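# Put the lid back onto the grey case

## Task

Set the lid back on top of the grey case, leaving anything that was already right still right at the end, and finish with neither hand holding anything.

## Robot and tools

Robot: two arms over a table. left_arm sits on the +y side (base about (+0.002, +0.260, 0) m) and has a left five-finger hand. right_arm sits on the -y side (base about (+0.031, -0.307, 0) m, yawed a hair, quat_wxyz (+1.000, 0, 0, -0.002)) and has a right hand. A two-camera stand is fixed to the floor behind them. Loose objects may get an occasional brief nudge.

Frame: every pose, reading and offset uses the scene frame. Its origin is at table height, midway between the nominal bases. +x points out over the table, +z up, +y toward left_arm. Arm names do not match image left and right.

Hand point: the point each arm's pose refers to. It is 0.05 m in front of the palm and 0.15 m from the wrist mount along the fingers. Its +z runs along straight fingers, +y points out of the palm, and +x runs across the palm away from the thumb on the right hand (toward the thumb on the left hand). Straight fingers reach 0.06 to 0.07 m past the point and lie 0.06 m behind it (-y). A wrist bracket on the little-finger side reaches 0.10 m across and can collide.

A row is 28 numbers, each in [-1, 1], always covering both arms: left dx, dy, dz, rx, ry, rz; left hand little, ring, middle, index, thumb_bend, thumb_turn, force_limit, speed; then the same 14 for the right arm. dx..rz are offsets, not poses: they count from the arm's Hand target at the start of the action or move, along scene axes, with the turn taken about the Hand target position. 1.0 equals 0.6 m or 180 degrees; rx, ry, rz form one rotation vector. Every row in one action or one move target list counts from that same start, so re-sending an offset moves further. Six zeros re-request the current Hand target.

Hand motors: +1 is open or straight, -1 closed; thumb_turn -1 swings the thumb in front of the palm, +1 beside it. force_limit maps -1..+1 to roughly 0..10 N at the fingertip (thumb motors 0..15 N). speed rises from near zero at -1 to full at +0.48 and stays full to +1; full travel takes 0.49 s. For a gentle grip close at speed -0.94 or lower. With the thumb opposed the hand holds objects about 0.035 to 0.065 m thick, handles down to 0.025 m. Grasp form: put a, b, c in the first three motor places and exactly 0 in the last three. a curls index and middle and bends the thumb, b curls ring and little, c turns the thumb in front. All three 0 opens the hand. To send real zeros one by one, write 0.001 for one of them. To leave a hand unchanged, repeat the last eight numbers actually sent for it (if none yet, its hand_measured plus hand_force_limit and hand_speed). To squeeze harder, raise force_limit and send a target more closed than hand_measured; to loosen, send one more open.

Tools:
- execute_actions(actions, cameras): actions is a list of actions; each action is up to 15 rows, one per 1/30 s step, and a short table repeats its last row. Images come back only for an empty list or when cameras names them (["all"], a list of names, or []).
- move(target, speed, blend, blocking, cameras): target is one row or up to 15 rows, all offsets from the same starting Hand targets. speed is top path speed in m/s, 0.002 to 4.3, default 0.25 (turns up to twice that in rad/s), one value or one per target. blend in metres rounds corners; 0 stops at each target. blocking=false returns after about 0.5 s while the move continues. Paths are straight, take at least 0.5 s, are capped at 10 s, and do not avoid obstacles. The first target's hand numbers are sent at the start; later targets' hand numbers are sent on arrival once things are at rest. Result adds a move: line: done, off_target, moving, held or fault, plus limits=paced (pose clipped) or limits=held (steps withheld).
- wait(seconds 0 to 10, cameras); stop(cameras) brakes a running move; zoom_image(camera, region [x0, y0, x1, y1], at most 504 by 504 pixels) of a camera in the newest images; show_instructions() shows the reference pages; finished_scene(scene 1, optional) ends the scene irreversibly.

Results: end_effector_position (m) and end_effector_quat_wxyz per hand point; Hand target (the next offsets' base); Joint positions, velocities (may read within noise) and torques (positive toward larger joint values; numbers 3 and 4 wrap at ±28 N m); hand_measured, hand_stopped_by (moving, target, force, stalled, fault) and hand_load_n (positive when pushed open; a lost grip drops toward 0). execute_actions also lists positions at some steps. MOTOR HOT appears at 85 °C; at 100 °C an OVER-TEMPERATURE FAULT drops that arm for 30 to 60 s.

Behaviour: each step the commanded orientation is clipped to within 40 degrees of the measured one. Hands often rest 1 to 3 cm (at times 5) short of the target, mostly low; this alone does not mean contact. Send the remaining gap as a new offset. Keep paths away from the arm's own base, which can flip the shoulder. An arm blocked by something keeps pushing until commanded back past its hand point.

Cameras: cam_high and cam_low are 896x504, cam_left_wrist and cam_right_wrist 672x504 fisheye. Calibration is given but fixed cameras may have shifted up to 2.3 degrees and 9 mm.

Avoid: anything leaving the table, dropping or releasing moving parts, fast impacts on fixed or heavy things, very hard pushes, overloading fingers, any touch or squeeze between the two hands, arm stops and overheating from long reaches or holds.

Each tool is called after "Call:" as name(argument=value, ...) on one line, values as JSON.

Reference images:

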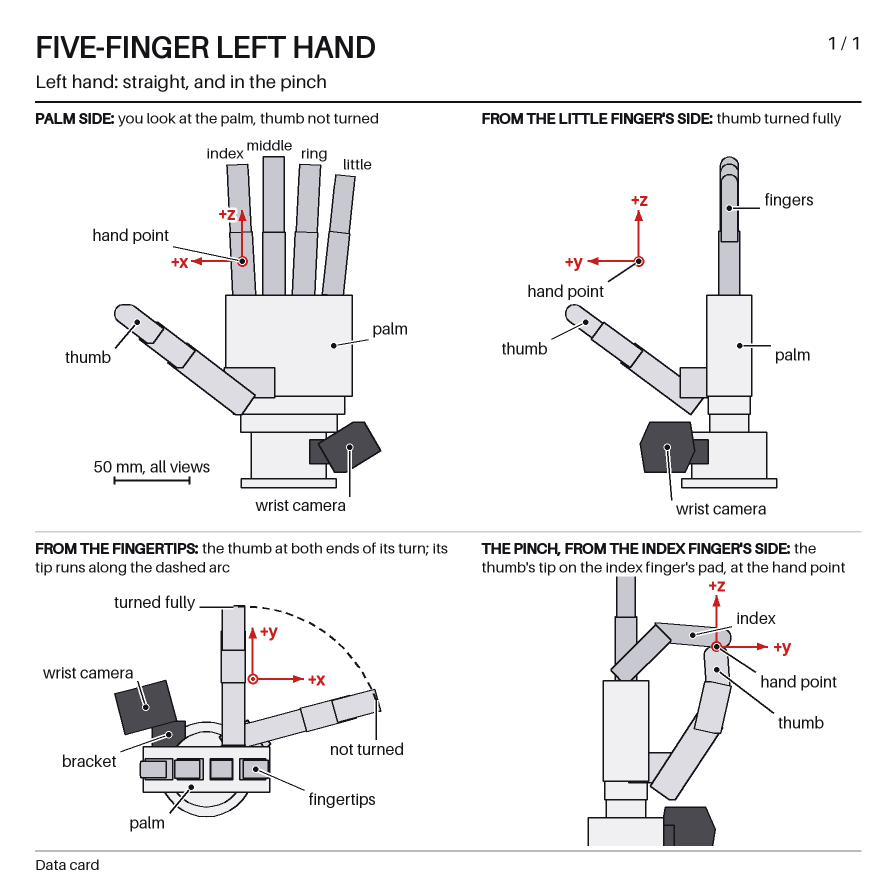

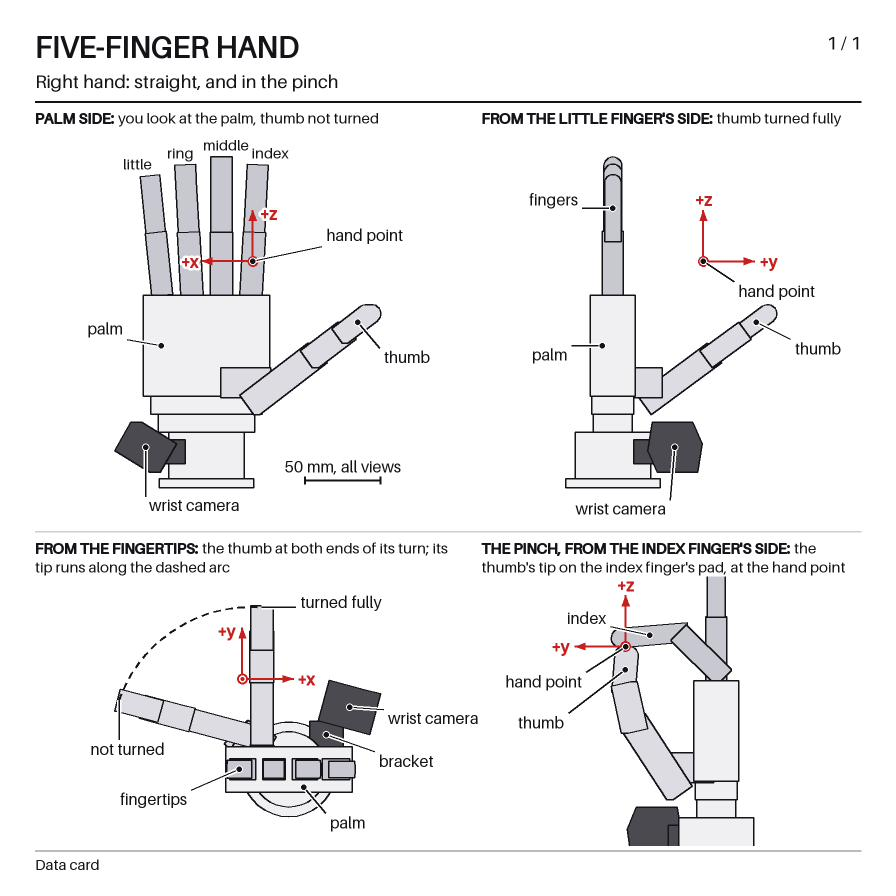

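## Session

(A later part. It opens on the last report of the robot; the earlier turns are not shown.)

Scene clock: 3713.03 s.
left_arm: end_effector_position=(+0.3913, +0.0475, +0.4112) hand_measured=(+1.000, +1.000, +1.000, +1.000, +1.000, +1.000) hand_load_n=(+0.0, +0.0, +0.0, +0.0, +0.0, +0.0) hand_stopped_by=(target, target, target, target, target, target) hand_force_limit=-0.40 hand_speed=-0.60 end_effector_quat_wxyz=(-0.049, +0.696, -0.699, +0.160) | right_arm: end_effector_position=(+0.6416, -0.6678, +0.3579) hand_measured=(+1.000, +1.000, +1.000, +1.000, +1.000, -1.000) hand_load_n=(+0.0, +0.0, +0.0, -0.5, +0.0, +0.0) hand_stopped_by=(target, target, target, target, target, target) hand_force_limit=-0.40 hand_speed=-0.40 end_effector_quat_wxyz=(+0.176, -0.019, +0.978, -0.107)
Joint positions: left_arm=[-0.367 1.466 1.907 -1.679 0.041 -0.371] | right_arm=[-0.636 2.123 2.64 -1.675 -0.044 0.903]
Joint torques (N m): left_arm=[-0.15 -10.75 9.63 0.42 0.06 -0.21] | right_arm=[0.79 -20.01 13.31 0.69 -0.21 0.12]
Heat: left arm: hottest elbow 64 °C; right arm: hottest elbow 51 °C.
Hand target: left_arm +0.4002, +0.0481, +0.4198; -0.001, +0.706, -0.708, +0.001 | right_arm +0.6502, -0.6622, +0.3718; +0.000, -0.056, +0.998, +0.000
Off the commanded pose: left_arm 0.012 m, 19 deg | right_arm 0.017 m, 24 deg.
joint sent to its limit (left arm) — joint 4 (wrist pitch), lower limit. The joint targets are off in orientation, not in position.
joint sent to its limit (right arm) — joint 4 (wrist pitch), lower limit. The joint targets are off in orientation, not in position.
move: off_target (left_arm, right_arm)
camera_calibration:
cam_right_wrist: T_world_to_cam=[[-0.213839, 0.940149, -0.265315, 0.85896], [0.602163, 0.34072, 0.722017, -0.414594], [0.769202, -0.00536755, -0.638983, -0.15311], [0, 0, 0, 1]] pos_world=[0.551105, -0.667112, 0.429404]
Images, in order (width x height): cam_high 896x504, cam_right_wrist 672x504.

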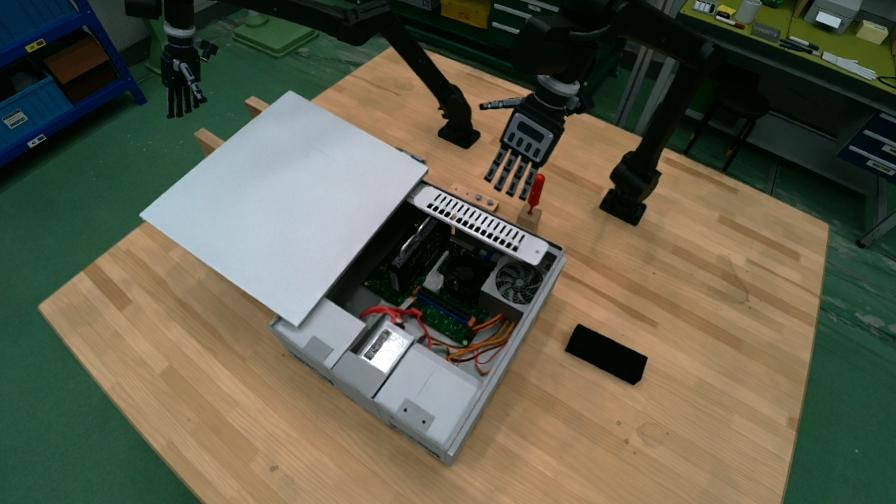

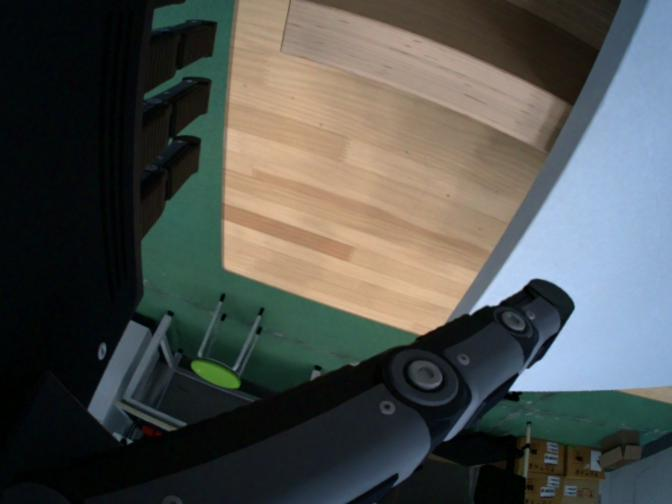

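Call:
move(target=[[0.08,0.05,0,0,0,0.3,1,1,1,1,1,1,-0.4,-0.6,0,0,-0.1,0,0,0,1,1,1,1,1,-1,-0.4,-0.4],[0.08,0.05,0,0,0,0.5,1,1,1,1,1,1,-0.4,-0.6,0,0.18,-0.1,0,0,0,1,1,1,1,1,-1,-0.4,-0.4]], speed=0.15, cameras=["cam_high","cam_right_wrist"])

Scene clock: 3769.73 s.
left_arm: end_effector_position=(+0.4571, +0.0809, +0.4083) hand_measured=(+1.000, +1.000, +1.000, +1.000, +1.000, +1.000) hand_load_n=(+0.0, +0.0, +0.0, +0.0, +0.0, +0.0) hand_stopped_by=(target, target, target, target, target, target) hand_force_limit=-0.40 hand_speed=-0.60 end_effector_quat_wxyz=(+0.046, +0.991, +0.002, +0.124) | right_arm: end_effector_position=(+0.6342, -0.6516, +0.2981) hand_measured=(+1.000, +1.000, +1.000, +1.000, +1.000, -1.000) hand_load_n=(+0.0, +0.0, +1.5, +0.0, +0.0, +0.0) hand_stopped_by=(target, target, target, target, target, target) hand_force_limit=-0.40 hand_speed=-0.40 end_effector_quat_wxyz=(+0.108, +0.011, +0.988, -0.106)
Joint positions: left_arm=[-0.263 1.379 1.751 -1.679 0.024 -1.842] | right_arm=[-0.596 2.056 2.392 -1.608 0.055 0.985]
Joint torques (N m): left_arm=[-2.08 -13.1 7.15 0.36 0.05 -0.17] | right_arm=[7.36 -23.88 7.47 -2.59 -2.5 0]
Heat: left arm: hottest elbow 65 °C; right arm: hottest elbow 50 °C.
Hand target: left_arm +0.4482, +0.0781, +0.4198; -0.001, +1.000, -0.001, +0.000 | right_arm +0.6502, -0.5543, +0.3116; -0.001, -0.056, +0.998, +0.000
Off the commanded pose: left_arm 0.015 m, 15 deg | right_arm 0.100 m, 19 deg.
joint sent to its limit (left arm) — joint 4 (wrist pitch), lower limit. The joint targets are off in orientation, not in position.
joint sent to its limit (right arm) — joint 4 (wrist pitch), lower limit. The joint targets are off in position and orientation.
move: off_target (left_arm, right_arm)
camera_calibration:
cam_right_wrist: T_world_to_cam=[[-0.176987, 0.957447, -0.227972, 0.803023], [0.713127, 0.284391, 0.640758, -0.455322], [0.678325, -0.0491676, -0.733115, -0.128468], [0, 0, 0, 1]] pos_world=[0.55397, -0.645679, 0.380637]
Images, in order (width x height): cam_high 896x504, cam_right_wrist 672x504.

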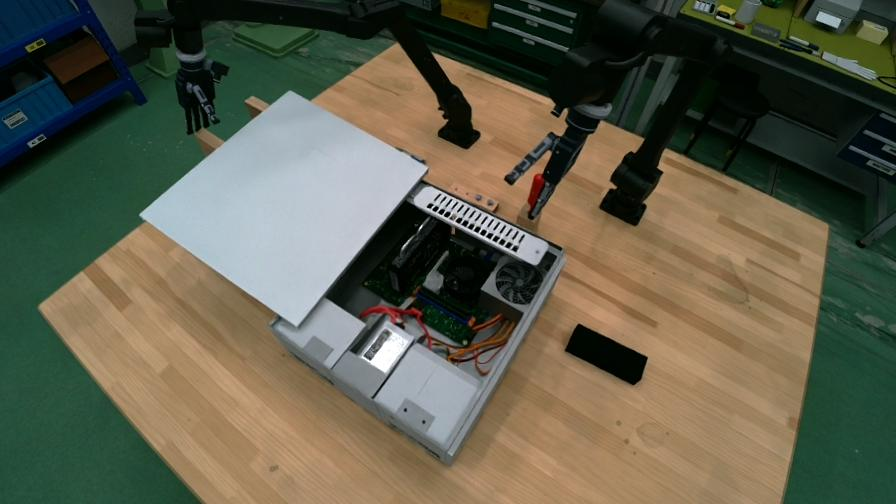

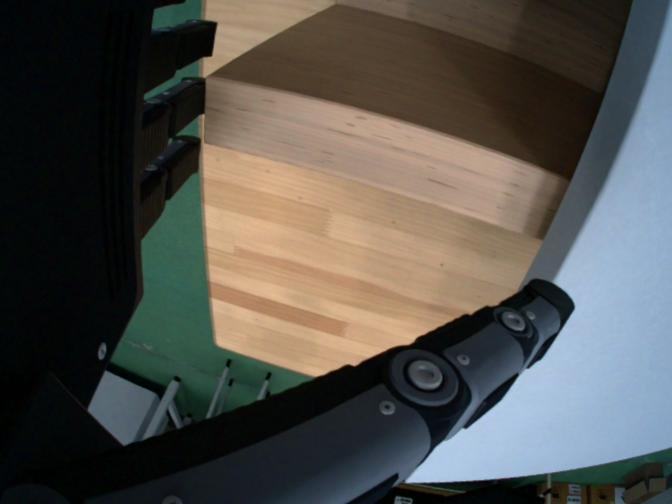

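Call:
move(target=[0,0,0,0,0,0,1,1,1,1,1,1,-0.4,-0.6,0,-0.2,0.02,0,0,0,1,1,1,1,1,-1,-0.4,-0.4], speed=0.2, cameras=["cam_high","cam_right_wrist","cam_low"])

Scene clock: 3780.33 s.
left_arm: end_effector_position=(+0.4572, +0.0809, +0.4083) hand_measured=(+1.000, +1.000, +1.000, +1.000, +1.000, +1.000) hand_load_n=(+0.0, -0.5, +0.0, +0.0, +0.0, +0.0) hand_stopped_by=(target, target, target, target, target, target) hand_force_limit=-0.40 hand_speed=-0.60 end_effector_quat_wxyz=(+0.046, +0.991, +0.003, +0.124) | right_arm: end_effector_position=(+0.6523, -0.6624, +0.3118) hand_measured=(+1.000, +1.000, +1.000, +1.000, +1.000, -1.000) hand_load_n=(+0.0, +0.0, +0.0, +0.0, +0.0, +0.0) hand_stopped_by=(target, target, target, target, target, target) hand_force_limit=-0.40 hand_speed=-0.40 end_effector_quat_wxyz=(+0.145, -0.024, +0.986, -0.083)
Joint positions: left_arm=[-0.263 1.379 1.751 -1.679 0.024 -1.843] | right_arm=[-0.62 2.167 2.602 -1.674 -0.042 0.906]
Joint torques (N m): left_arm=[-1.49 -13.51 7.2 0.2 0.02 -0.2] | right_arm=[-1.2 -20.72 13.57 0.46 -0.2 -0.17]
Heat: left arm: hottest elbow 64 °C; right arm: hottest elbow 50 °C.
Hand target: left_arm +0.4482, +0.0781, +0.4198; -0.001, +1.000, -0.001, +0.000 | right_arm +0.6502, -0.6742, +0.3236; -0.001, -0.056, +0.998, +0.000
Off the commanded pose: left_arm 0.015 m, 15 deg | right_arm 0.017 m, 20 deg.
joint sent to its limit (left arm) — joint 4 (wrist pitch), lower limit. The joint targets are off in orientation, not in position.
joint sent to its limit (right arm) — joint 4 (wrist pitch), lower limit. The joint targets are off in orientation, not in position.
move: off_target (left_arm, right_arm)
camera_calibration:
cam_right_wrist: T_world_to_cam=[[-0.240311, 0.948562, -0.20611, 0.848343], [0.644972, 0.314716, 0.696394, -0.426727], [0.725438, 0.034416, -0.687426, -0.120823], [0, 0, 0, 1]] pos_world=[0.566743, -0.66625, 0.388965]
Images, in order (width x height): cam_high 896x504, cam_low 896x504, cam_right_wrist 672x504.

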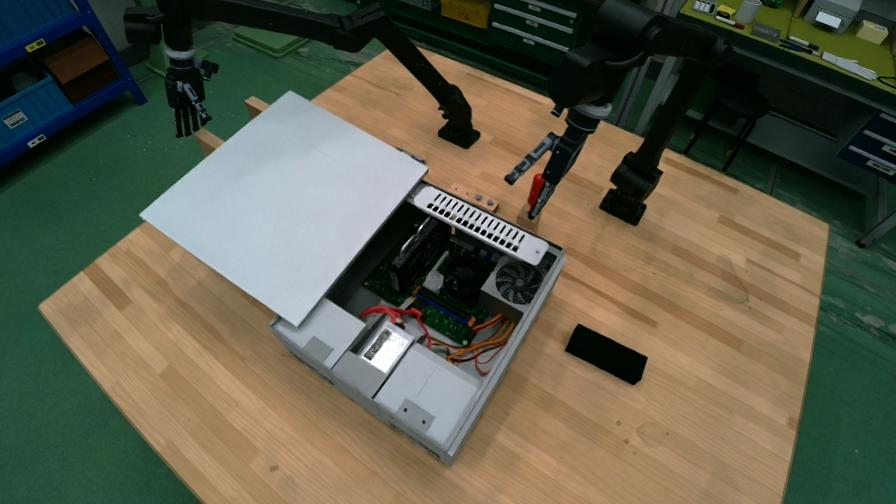

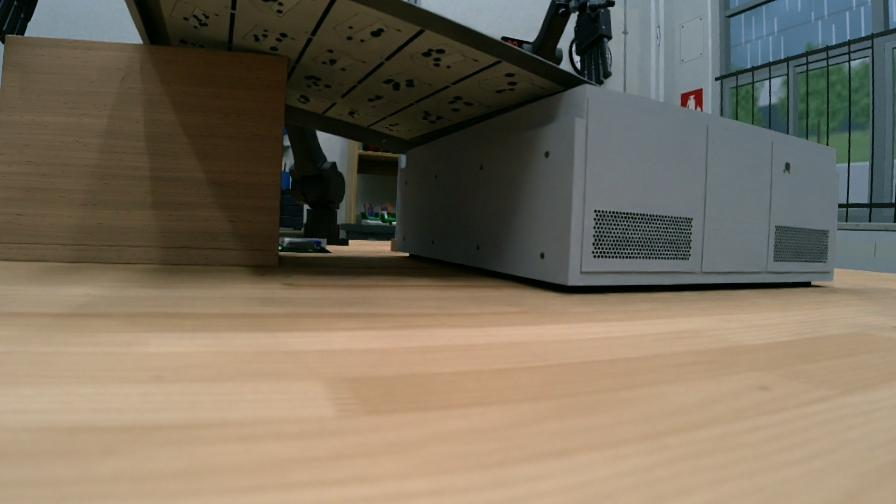

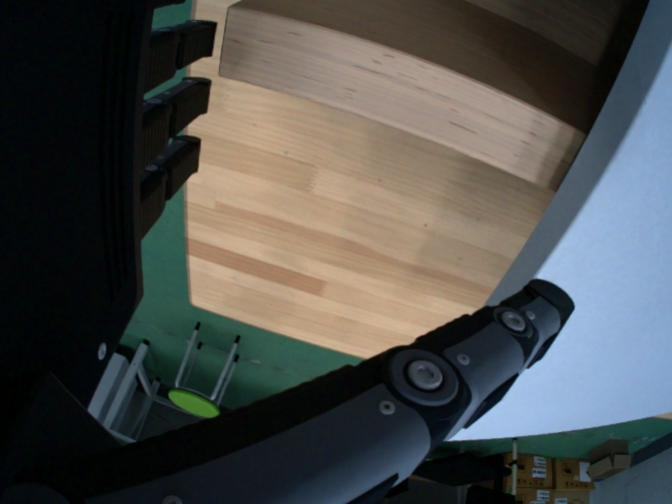

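Call:
move(target=[[0,0,0,0,0,0,1,1,1,1,1,1,-0.4,-0.6,-0.142,-0.043,0.01,0,0,-0.111,1,1,1,1,1,1,-0.4,0.2],[0,0,0,0,0,0,1,1,1,1,1,1,-0.4,-0.6,-0.142,-0.043,-0.145,0,0,-0.111,1,1,1,1,1,1,-0.4,0.2]], speed=0.15, cameras=["cam_high","cam_right_wrist","cam_low"])

Scene clock: 3866.27 s.
left_arm: end_effector_position=(+0.4572, +0.0809, +0.4083) hand_measured=(+1.000, +1.000, +1.000, +1.000, +1.000, +1.000) hand_load_n=(+0.0, +0.0, +0.0, +0.0, +0.0, +0.0) hand_stopped_by=(target, target, target, target, target, target) hand_force_limit=-0.40 hand_speed=-0.60 end_effector_quat_wxyz=(+0.046, +0.991, +0.003, +0.124) | right_arm: end_effector_position=(+0.5682, -0.6965, +0.2330) hand_measured=(+1.000, +1.000, +1.000, +1.000, +1.000, +1.000) hand_load_n=(+0.0, +0.0, +0.0, +0.0, +0.0, +0.0) hand_stopped_by=(target, target, target, target, target, target) hand_force_limit=-0.40 hand_speed=0.20 end_effector_quat_wxyz=(+0.036, +0.120, +0.992, -0.018)
Joint positions: left_arm=[-0.263 1.379 1.751 -1.679 0.024 -1.843] | right_arm=[-0.729 2.072 2.256 -1.674 -0.012 1.08]
Joint torques (N m): left_arm=[-1.38 -13.22 7.23 0.27 0.04 -0.19] | right_arm=[-0.62 -20.48 10.21 -0.08 0.04 -0.04]
Heat: left arm: hottest elbow 59 °C; right arm: hottest elbow 49 °C.
Hand target: left_arm +0.4482, +0.0781, +0.4198; -0.001, +1.000, -0.001, +0.000 | right_arm +0.5650, -0.6999, +0.2364; -0.001, +0.118, +0.993, +0.000
Off the commanded pose: left_arm 0.015 m, 15 deg | right_arm 0.006 m, 5 deg.
joint sent to its limit (left arm) — joint 4 (wrist pitch), lower limit. The joint targets are off in orientation, not in position.
joint sent to its limit (right arm) — joint 4 (wrist pitch), lower limit. The joint targets are off in orientation, not in position.
move: off_target (left_arm, right_arm)
camera_calibration:
cam_right_wrist: T_world_to_cam=[[0.018636, 0.999608, -0.0209157, 0.689486], [0.816231, -0.00312918, 0.577717, -0.597917], [0.577425, -0.0278384, -0.815969, -0.0421305], [0, 0, 0, 1]] pos_world=[0.499517, -0.692259, 0.325471]
Images, in order (width x height): cam_high 896x504, cam_low 896x504, cam_right_wrist 672x504.

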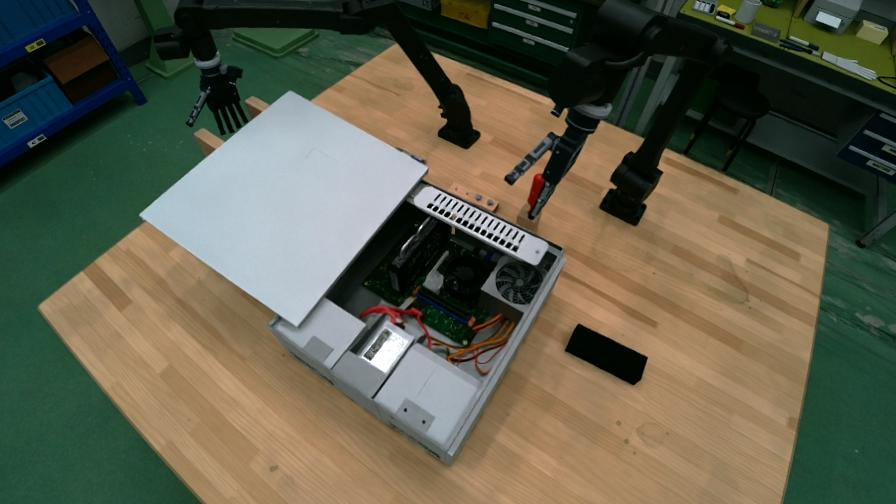

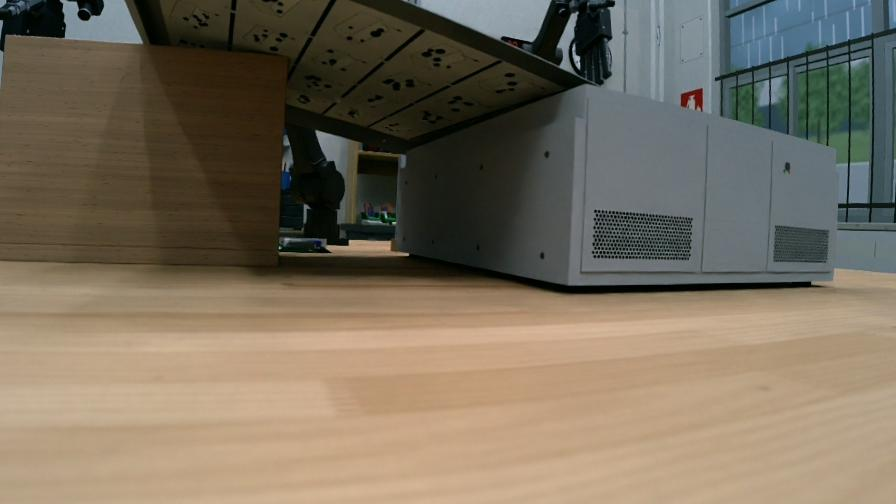

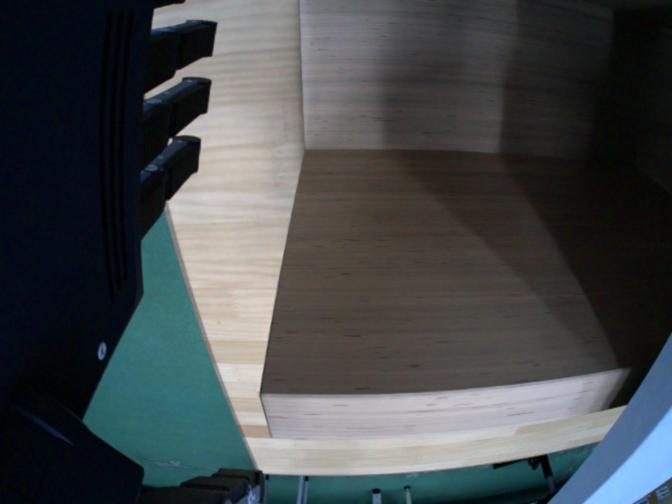

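Call:
move(target=[[0,0,0,0,0,0,1,1,1,1,1,1,-0.4,-0.6,0.033,0,-0.02,0,0,0,1,1,1,1,1,1,-0.4,0.2],[0,0,0,0,0,0,1,1,1,1,1,1,-0.4,-0.6,0.033,0.18,-0.02,0,0,0,1,1,1,1,1,1,-0.4,0.2]], speed=0.1, cameras=["cam_right_wrist"])

Scene clock: 3895.37 s.
left_arm: end_effector_position=(+0.4572, +0.0809, +0.4083) hand_measured=(+1.000, +1.000, +1.000, +1.000, +1.000, +1.000) hand_load_n=(+0.0, +0.0, +0.0, +0.0, +0.0, +0.0) hand_stopped_by=(target, target, target, target, target, target) hand_force_limit=-0.40 hand_speed=-0.60 end_effector_quat_wxyz=(+0.046, +0.991, +0.003, +0.124) | right_arm: end_effector_position=(+0.5787, -0.6769, +0.2132) hand_measured=(+1.000, +1.000, +1.000, +1.000, +1.000, +1.000) hand_load_n=(+0.0, +0.0, +0.0, +0.0, +0.5, +1.5) hand_stopped_by=(target, target, target, target, target, target) hand_force_limit=-0.40 hand_speed=0.20 end_effector_quat_wxyz=(+0.023, +0.227, +0.973, -0.028)
Joint positions: left_arm=[-0.263 1.379 1.751 -1.679 0.024 -1.843] | right_arm=[-0.681 2.006 2.101 -1.599 0.03 1.343]
Joint torques (N m): left_arm=[-1.38 -13.22 7.15 0.23 0.05 -0.17] | right_arm=[6.18 -23.06 7.21 -3.04 -1.27 -1.32]
Heat: left arm: hottest elbow 59 °C; right arm: hottest elbow 50 °C.
Hand target: left_arm +0.4482, +0.0781, +0.4198; -0.001, +1.000, -0.001, +0.000 | right_arm +0.5848, -0.5919, +0.2245; -0.001, +0.118, +0.993, +0.000
Off the commanded pose: left_arm 0.015 m, 15 deg | right_arm 0.086 m, 13 deg.
joint sent to its limit (left arm) — joint 4 (wrist pitch), lower limit. The joint targets are off in orientation, not in position.
move: off_target (left_arm, right_arm)
camera_calibration:
cam_right_wrist: T_world_to_cam=[[0.232876, 0.971947, -0.0329811, 0.529093], [0.809839, -0.175035, 0.559931, -0.703918], [0.538451, -0.157104, -0.827882, -0.12619], [0, 0, 0, 1]] pos_world=[0.514795, -0.657286, 0.307126]
Images, in order (width x height): cam_right_wrist 672x504.

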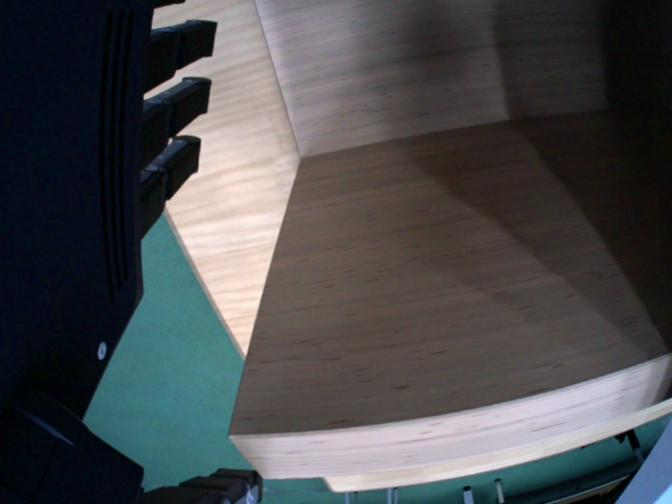

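Call:
move(target=[[0,0,0,0,0,0,1,1,1,1,1,1,-0.4,-0.6,0,-0.19,0,0,0,0,1,1,1,1,1,1,-0.4,0.2],[0,0,0,0,0,0,1,1,1,1,1,1,-0.4,-0.6,0,-0.19,0.07,0,0,0,1,1,1,1,1,1,-0.4,0.2]], speed=0.15, cameras=["cam_right_wrist"])

Scene clock: 3931.63 s.
left_arm: end_effector_position=(+0.4572, +0.0809, +0.4083) hand_measured=(+1.000, +1.000, +1.000, +1.000, +1.000, +1.000) hand_load_n=(+0.0, +0.0, +0.0, +0.0, +0.0, +0.0) hand_stopped_by=(target, target, target, target, target, target) hand_force_limit=-0.40 hand_speed=-0.60 end_effector_quat_wxyz=(+0.046, +0.991, +0.003, +0.124) | right_arm: end_effector_position=(+0.5872, -0.6947, +0.2353) hand_measured=(+1.000, +1.000, +1.000, +1.000, +1.000, +1.000) hand_load_n=(-0.5, +0.0, +0.0, +0.0, +0.0, +0.0) hand_stopped_by=(target, target, target, target, target, target) hand_force_limit=-0.40 hand_speed=0.20 end_effector_quat_wxyz=(+0.047, +0.124, +0.991, -0.022)
Joint positions: left_arm=[-0.263 1.379 1.751 -1.679 0.024 -1.843] | right_arm=[-0.709 2.101 2.306 -1.674 -0.016 1.108]
Joint torques (N m): left_arm=[-1.55 -13.16 7.17 0.29 0.05 -0.17] | right_arm=[-1.26 -22.59 13.72 -0.01 -0.18 -0.11]
Heat: left arm: hottest elbow 58 °C; right arm: hottest elbow 47 °C.
Hand target: left_arm +0.4482, +0.0781, +0.4198; -0.001, +1.000, -0.001, +0.000 | right_arm +0.5848, -0.7060, +0.2665; -0.001, +0.118, +0.993, +0.000
Off the commanded pose: left_arm 0.015 m, 15 deg | right_arm 0.033 m, 6 deg.
joint sent to its limit (left arm) — joint 4 (wrist pitch), lower limit. The joint targets are off in orientation, not in position.
joint sent to its limit (right arm) — joint 4 (wrist pitch), lower limit. The joint targets are off in orientation, not in position.
move: off_target (left_arm, right_arm)
camera_calibration:
cam_right_wrist: T_world_to_cam=[[0.0270712, 0.999183, -0.0300219, 0.684283], [0.804187, -0.00392964, 0.594364, -0.612192], [0.59376, -0.0402333, -0.803636, -0.0722618], [0, 0, 0, 1]] pos_world=[0.516699, -0.689037, 0.326336]
Images, in order (width x height): cam_right_wrist 672x504.

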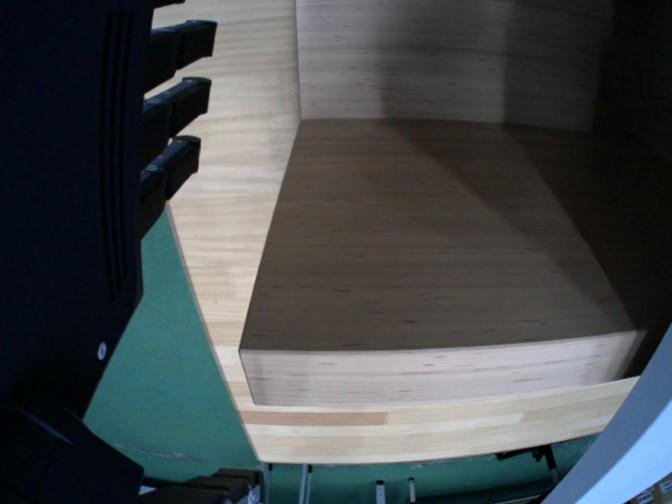

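Call:
move(target=[[0,0,0,0,0,0,1,1,1,1,1,1,-0.4,-0.6,-0.01,0,0.045,0,0,0,1,1,1,1,1,1,-0.4,0.2],[0,0,0,0,0,0,1,1,1,1,1,1,-0.4,-0.6,-0.01,0.12,0.045,0,0,0,1,1,1,1,1,1,-0.4,0.2]], speed=0.1, cameras=["cam_right_wrist"])

Scene clock: 3944.93 s.
left_arm: end_effector_position=(+0.4572, +0.0809, +0.4083) hand_measured=(+1.000, +1.000, +1.000, +1.000, +1.000, +1.000) hand_load_n=(+0.0, +0.0, +0.0, +0.0, +0.0, +0.0) hand_stopped_by=(target, target, target, target, target, target) hand_force_limit=-0.40 hand_speed=-0.60 end_effector_quat_wxyz=(+0.046, +0.991, +0.003, +0.124) | right_arm: end_effector_position=(+0.5782, -0.6421, +0.2787) hand_measured=(+1.000, +1.000, +1.000, +1.000, +1.000, +1.000) hand_load_n=(+0.0, +0.0, +0.0, +0.0, +0.0, +0.0) hand_stopped_by=(target, target, target, target, target, target) hand_force_limit=-0.40 hand_speed=0.20 end_effector_quat_wxyz=(+0.059, +0.122, +0.990, -0.026)
Joint positions: left_arm=[-0.263 1.379 1.751 -1.679 0.024 -1.843] | right_arm=[-0.656 1.957 2.188 -1.674 -0.016 1.158]
Joint torques (N m): left_arm=[-1.49 -13.68 7.19 0.31 0.05 -0.2] | right_arm=[0.56 -21.07 9.76 0.06 -0.08 0.13]
Heat: left arm: hottest elbow 58 °C; right arm: hottest elbow 48 °C.
Hand target: left_arm +0.4482, +0.0781, +0.4198; -0.001, +1.000, -0.001, +0.000 | right_arm +0.5787, -0.6340, +0.2936; -0.001, +0.118, +0.993, +0.000
Off the commanded pose: left_arm 0.015 m, 15 deg | right_arm 0.017 m, 7 deg.
joint sent to its limit (left arm) — joint 4 (wrist pitch), lower limit. The joint targets are off in orientation, not in position.
joint sent to its limit (right arm) — joint 4 (wrist pitch), lower limit. The joint targets are off in orientation, not in position.
move: off_target (left_arm, right_arm)
camera_calibration:
cam_right_wrist: T_world_to_cam=[[0.0236369, 0.998914, -0.0401588, 0.637881], [0.790512, 0.00591512, 0.612418, -0.621344], [0.61199, -0.0462217, -0.789514, -0.0481833], [0, 0, 0, 1]] pos_world=[0.50559, -0.63574, 0.368097]
Images, in order (width x height): cam_right_wrist 672x504.

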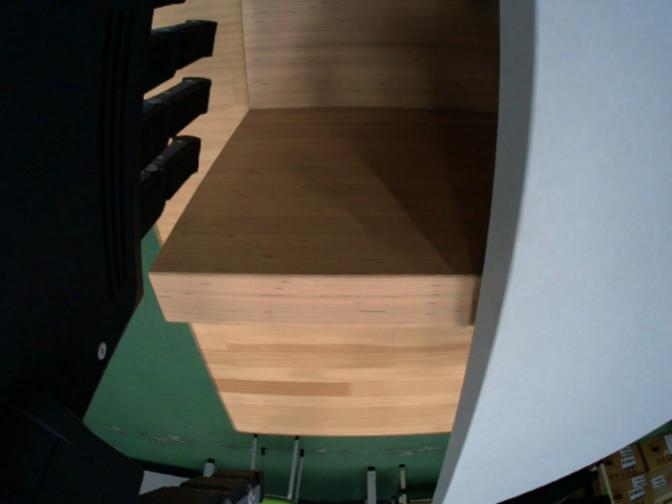

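Call:
move(target=[[0,0,0,0,0,0,1,1,1,1,1,1,-0.4,-0.6,0,0,-0.034,0,0,0,1,1,1,1,1,1,-0.4,0.2],[0,0,0,0,0,0,1,1,1,1,1,1,-0.4,-0.6,0,0.1,-0.034,0,0,0,1,1,1,1,1,1,-0.4,0.2]], speed=0.08, cameras=["cam_right_wrist"])

Scene clock: 3965.90 s.
left_arm: end_effector_position=(+0.4572, +0.0809, +0.4083) hand_measured=(+1.000, +1.000, +1.000, +1.000, +1.000, +1.000) hand_load_n=(+0.0, +0.0, +0.0, +0.0, +0.0, +0.0) hand_stopped_by=(target, target, target, target, target, target) hand_force_limit=-0.40 hand_speed=-0.60 end_effector_quat_wxyz=(+0.046, +0.991, +0.003, +0.124) | right_arm: end_effector_position=(+0.5784, -0.5810, +0.2611) hand_measured=(+1.000, +1.000, +1.000, +1.000, +1.000, +1.000) hand_load_n=(+0.0, +0.0, +0.0, +0.0, +0.0, +0.0) hand_stopped_by=(target, target, target, target, target, target) hand_force_limit=-0.40 hand_speed=0.20 end_effector_quat_wxyz=(+0.027, +0.118, +0.993, -0.008)
Joint positions: left_arm=[-0.263 1.379 1.751 -1.679 0.024 -1.843] | right_arm=[-0.573 1.895 2.053 -1.674 -0.01 1.232]
Joint torques (N m): left_arm=[-2.02 -13.33 7.3 0.21 0.06 -0.19] | right_arm=[0.62 -19.78 9.76 -0.12 0.02 0.12]
Heat: left arm: hottest elbow 58 °C; right arm: hottest elbow 47 °C.
Hand target: left_arm +0.4482, +0.0781, +0.4198; -0.001, +1.000, -0.001, +0.000 | right_arm +0.5788, -0.5739, +0.2733; -0.001, +0.118, +0.993, +0.000
Off the commanded pose: left_arm 0.015 m, 15 deg | right_arm 0.014 m, 3 deg.
joint sent to its limit (left arm) — joint 4 (wrist pitch), lower limit. The joint targets are off in orientation, not in position.
joint sent to its limit (right arm) — joint 4 (wrist pitch), lower limit. The joint targets are off in orientation, not in position.
move: off_target (left_arm, right_arm)
camera_calibration:
cam_right_wrist: T_world_to_cam=[[0.0140307, 0.9999, 0.00187917, 0.571182], [0.82599, -0.0126494, 0.563543, -0.629672], [0.56351, -0.00635469, -0.826085, 0.00134639], [0, 0, 0, 1]] pos_world=[0.51133, -0.579081, 0.354886]
Images, in order (width x height): cam_right_wrist 672x504.

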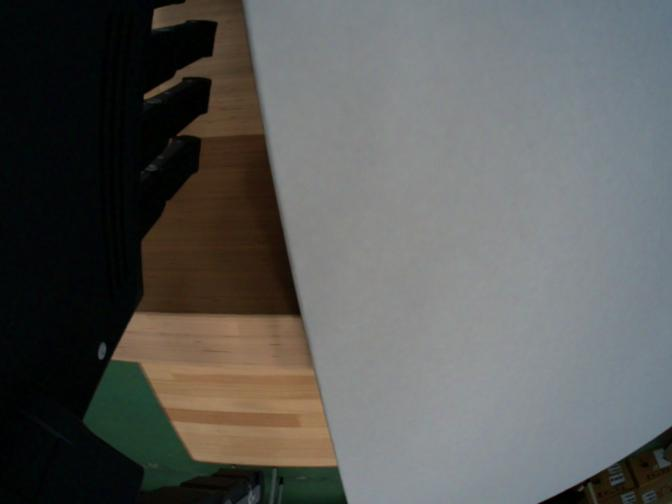

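Call:
move(target=[[0,0,0,0,0,0,1,1,1,1,1,1,-0.4,-0.6,0,0.015,0,0,0,0.09,1,1,1,1,1,1,-0.4,0.2],[0,0,0,0,0,0,1,1,1,1,1,1,-0.4,-0.6,0,0.015,0,0,0,0.09,-0.2,-0.2,-0.2,-0.2,1,1,-0.4,-0.6]], speed=0.08, cameras=["cam_right_wrist","cam_high"])

Scene clock: 3990.30 s.
left_arm: end_effector_position=(+0.4572, +0.0809, +0.4083) hand_measured=(+1.000, +1.000, +1.000, +1.000, +1.000, +1.000) hand_load_n=(+0.0, +0.0, +0.0, +0.0, +0.0, +0.0) hand_stopped_by=(target, target, target, target, target, target) hand_force_limit=-0.40 hand_speed=-0.60 end_effector_quat_wxyz=(+0.046, +0.991, +0.003, +0.124) | right_arm: end_effector_position=(+0.5678, -0.5687, +0.2596) hand_measured=(-0.200, -0.200, -0.200, -0.200, +1.000, +1.000) hand_load_n=(+0.0, +0.0, +0.0, +0.0, +0.0, +0.0) hand_stopped_by=(target, target, target, target, target, target) hand_force_limit=-0.40 hand_speed=-0.60 end_effector_quat_wxyz=(+0.025, -0.005, +1.000, -0.011)
Joint positions: left_arm=[-0.263 1.379 1.751 -1.679 0.024 -1.843] | right_arm=[-0.565 1.898 2.056 -1.674 -0.01 0.992]
Joint torques (N m): left_arm=[-1.73 -12.98 7.04 0.27 0.07 -0.16] | right_arm=[0.85 -17.38 13.85 -0.16 -0.11 -0.16]
Heat: left arm: hottest elbow 58 °C; right arm: hottest elbow 46 °C.
Hand target: left_arm +0.4482, +0.0781, +0.4198; -0.001, +1.000, -0.001, +0.000 | right_arm +0.5789, -0.5649, +0.2732; -0.001, -0.023, +1.000, +0.000
Off the commanded pose: left_arm 0.015 m, 15 deg | right_arm 0.018 m, 4 deg.
joint sent to its limit (left arm) — joint 4 (wrist pitch), lower limit. The joint targets are off in orientation, not in position.
joint sent to its limit (right arm) — joint 4 (wrist pitch), lower limit. The joint targets are off in orientation, not in position.
move: off_target (left_arm, right_arm); target 2's new numbers were sent with right_arm's hand 0.018 m and 4 deg from that target
camera_calibration:
cam_right_wrist: T_world_to_cam=[[-0.230722, 0.972972, -0.00967936, 0.685829], [0.80603, 0.196689, 0.558238, -0.488207], [0.545054, 0.120996, -0.829624, 0.0899631], [0, 0, 0, 1]] pos_world=[0.502711, -0.582153, 0.35381]
Images, in order (width x height): cam_high 896x504, cam_right_wrist 672x504.

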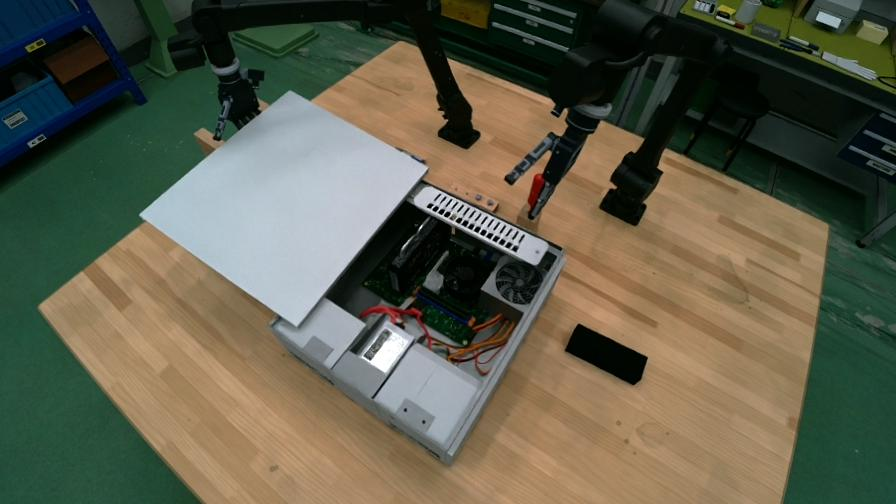

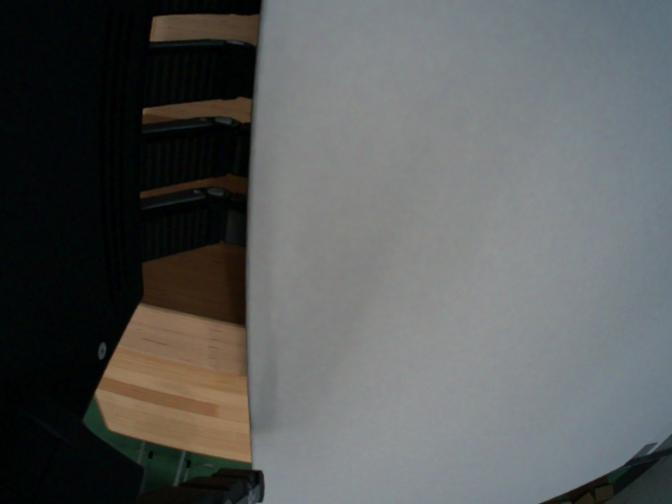

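Call:
move(target=[0,0,0,0,0,0,1,1,1,1,1,1,-0.4,-0.6,0,0,0.06,0,0,0,-0.2,-0.2,-0.2,-0.2,1,1,-0.4,-0.6], speed=0.08, cameras=["cam_right_wrist","cam_low"])

Scene clock: 4000.27 s.
left_arm: end_effector_position=(+0.4572, +0.0809, +0.4083) hand_measured=(+1.000, +1.000, +1.000, +1.000, +1.000, +1.000) hand_load_n=(+0.0, +0.0, +0.0, +0.0, +0.0, +0.0) hand_stopped_by=(target, target, target, target, target, target) hand_force_limit=-0.40 hand_speed=-0.60 end_effector_quat_wxyz=(+0.046, +0.991, +0.003, +0.124) | right_arm: end_effector_position=(+0.5684, -0.5688, +0.2619) hand_measured=(-0.200, -0.200, -0.200, -0.200, +1.000, +1.000) hand_load_n=(+0.0, +0.0, +0.0, +3.0, +0.0, +0.0) hand_stopped_by=(target, target, target, target, target, target) hand_force_limit=-0.40 hand_speed=-0.60 end_effector_quat_wxyz=(+0.027, -0.005, +1.000, -0.011)
Joint positions: left_arm=[-0.263 1.379 1.751 -1.679 0.024 -1.843] | right_arm=[-0.565 1.898 2.062 -1.676 -0.011 0.992]
Joint torques (N m): left_arm=[-1.79 -13.16 7.16 0.25 0.09 -0.19] | right_arm=[0.73 -21.25 15.57 -0.02 -0.44 -0.12]
Heat: left arm: hottest elbow 58 °C; right arm: hottest elbow 48 °C.
Hand target: left_arm +0.4482, +0.0781, +0.4198; -0.001, +1.000, -0.001, +0.000 | right_arm +0.5788, -0.5649, +0.3092; -0.001, -0.023, +1.000, +0.000
Off the commanded pose: left_arm 0.015 m, 15 deg | right_arm 0.049 m, 4 deg.
joint sent to its limit (left arm) — joint 4 (wrist pitch), lower limit. The joint targets are off in orientation, not in position.
joint sent to its limit (right arm) — joint 4 (wrist pitch), lower limit. The joint targets are off in position and orientation.
move: off_target (left_arm, right_arm)
camera_calibration:
cam_right_wrist: T_world_to_cam=[[-0.231054, 0.972875, -0.0113144, 0.686587], [0.804029, 0.197476, 0.560839, -0.488941], [0.547861, 0.120487, -0.827847, 0.0891698], [0, 0, 0, 1]] pos_world=[0.502909, -0.582153, 0.355805]
Images, in order (width x height): cam_low 896x504, cam_right_wrist 672x504.

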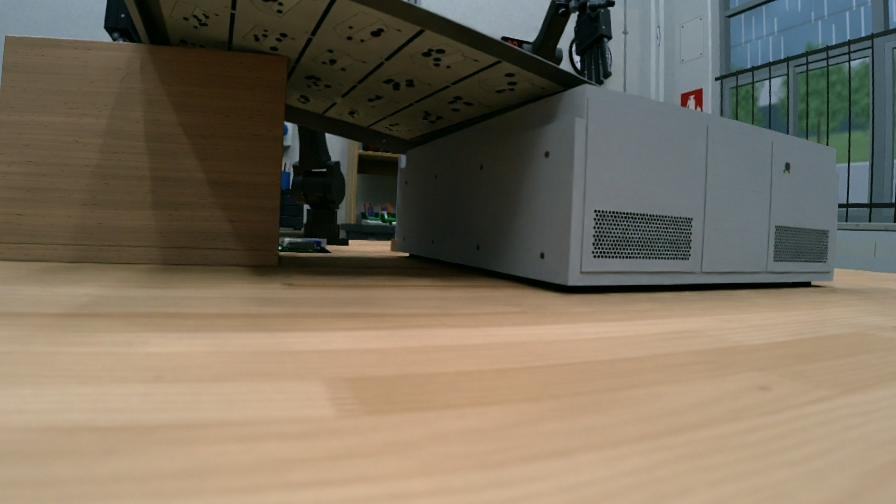

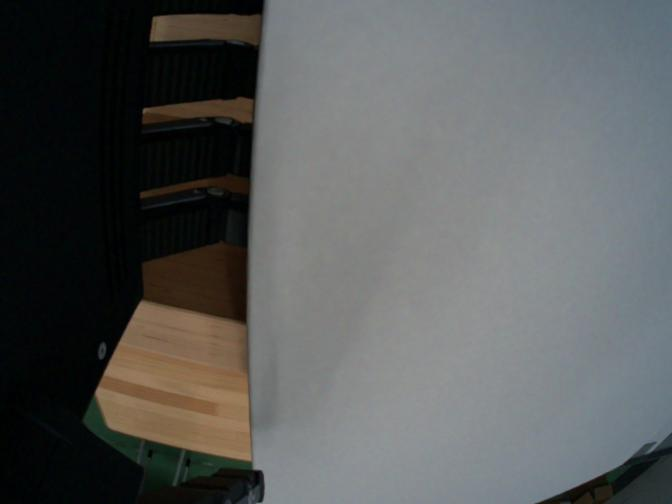

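Call:
move(target=[0,0,0,0,0,0,1,1,1,1,1,1,-0.4,-0.6,0,0.12,0,0,0,0,-0.2,-0.2,-0.2,-0.2,1,1,-0.4,-0.6], speed=0.08, cameras=["cam_right_wrist","cam_low","cam_high"])

Scene clock: 4011.20 s.
left_arm: end_effector_position=(+0.4572, +0.0809, +0.4083) hand_measured=(+1.000, +1.000, +1.000, +1.000, +1.000, +1.000) hand_load_n=(+0.0, +0.0, +0.0, +0.0, -0.5, +0.0) hand_stopped_by=(target, target, target, target, target, target) hand_force_limit=-0.40 hand_speed=-0.60 end_effector_quat_wxyz=(+0.046, +0.991, +0.003, +0.124) | right_arm: end_effector_position=(+0.5759, -0.5118, +0.2725) hand_measured=(-0.200, -0.200, -0.200, -0.200, +1.000, +1.000) hand_load_n=(+0.0, +0.0, +0.0, +2.0, +0.0, +0.0) hand_stopped_by=(target, target, target, target, target, target) hand_force_limit=-0.40 hand_speed=-0.60 end_effector_quat_wxyz=(+0.026, -0.014, +0.999, -0.013)
Joint positions: left_arm=[-0.263 1.379 1.751 -1.679 0.024 -1.843] | right_arm=[-0.472 1.837 2.001 -1.676 -0.001 1.067]
Joint torques (N m): left_arm=[-1.79 -13.22 7.31 0.23 0.08 -0.19] | right_arm=[1.61 -21.77 11.03 -0.02 -0.65 0.14]
Heat: left arm: hottest elbow 58 °C; right arm: hottest elbow 50 °C.
Hand target: left_arm +0.4482, +0.0781, +0.4198; -0.001, +1.000, -0.001, +0.000 | right_arm +0.5787, -0.4930, +0.3092; -0.001, -0.023, +1.000, +0.000
Off the commanded pose: left_arm 0.015 m, 15 deg | right_arm 0.041 m, 4 deg.
joint sent to its limit (left arm) — joint 4 (wrist pitch), lower limit. The joint targets are off in orientation, not in position.
joint sent to its limit (right arm) — joint 4 (wrist pitch), lower limit. The joint targets are off in orientation, not in position.
move: off_target (left_arm, right_arm)
camera_calibration:
cam_right_wrist: T_world_to_cam=[[-0.248465, 0.968515, -0.0155927, 0.641967], [0.801682, 0.214647, 0.557882, -0.501232], [0.543664, 0.126114, -0.829774, 0.0928897], [0, 0, 0, 1]] pos_world=[0.510835, -0.525882, 0.366716]
Images, in order (width x height): cam_high 896x504, cam_low 896x504, cam_right_wrist 672x504.

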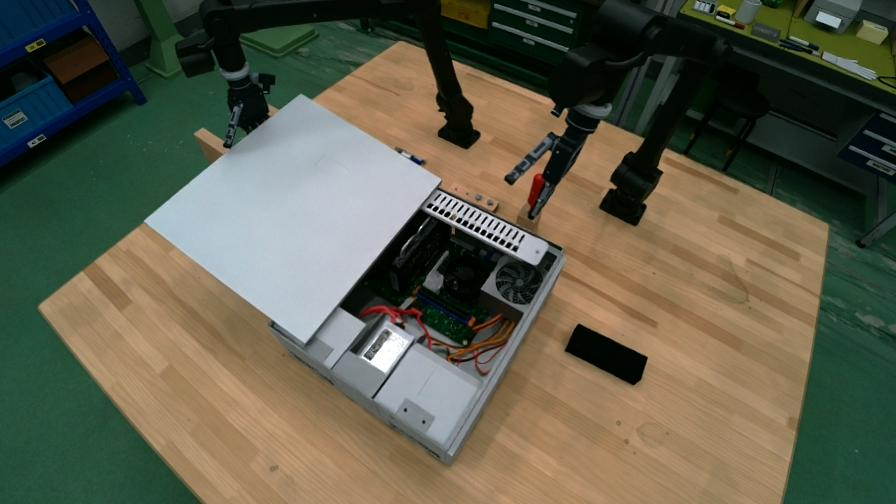

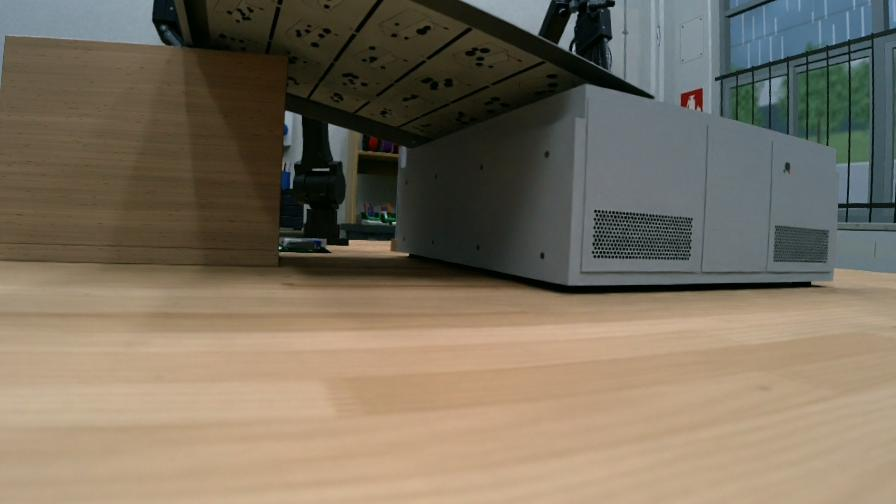

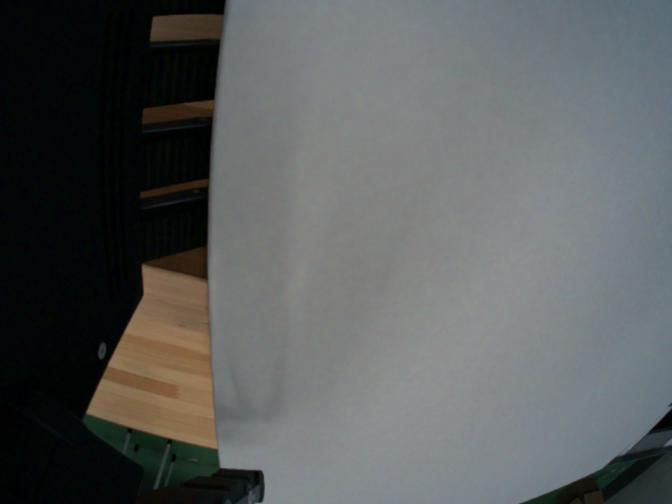

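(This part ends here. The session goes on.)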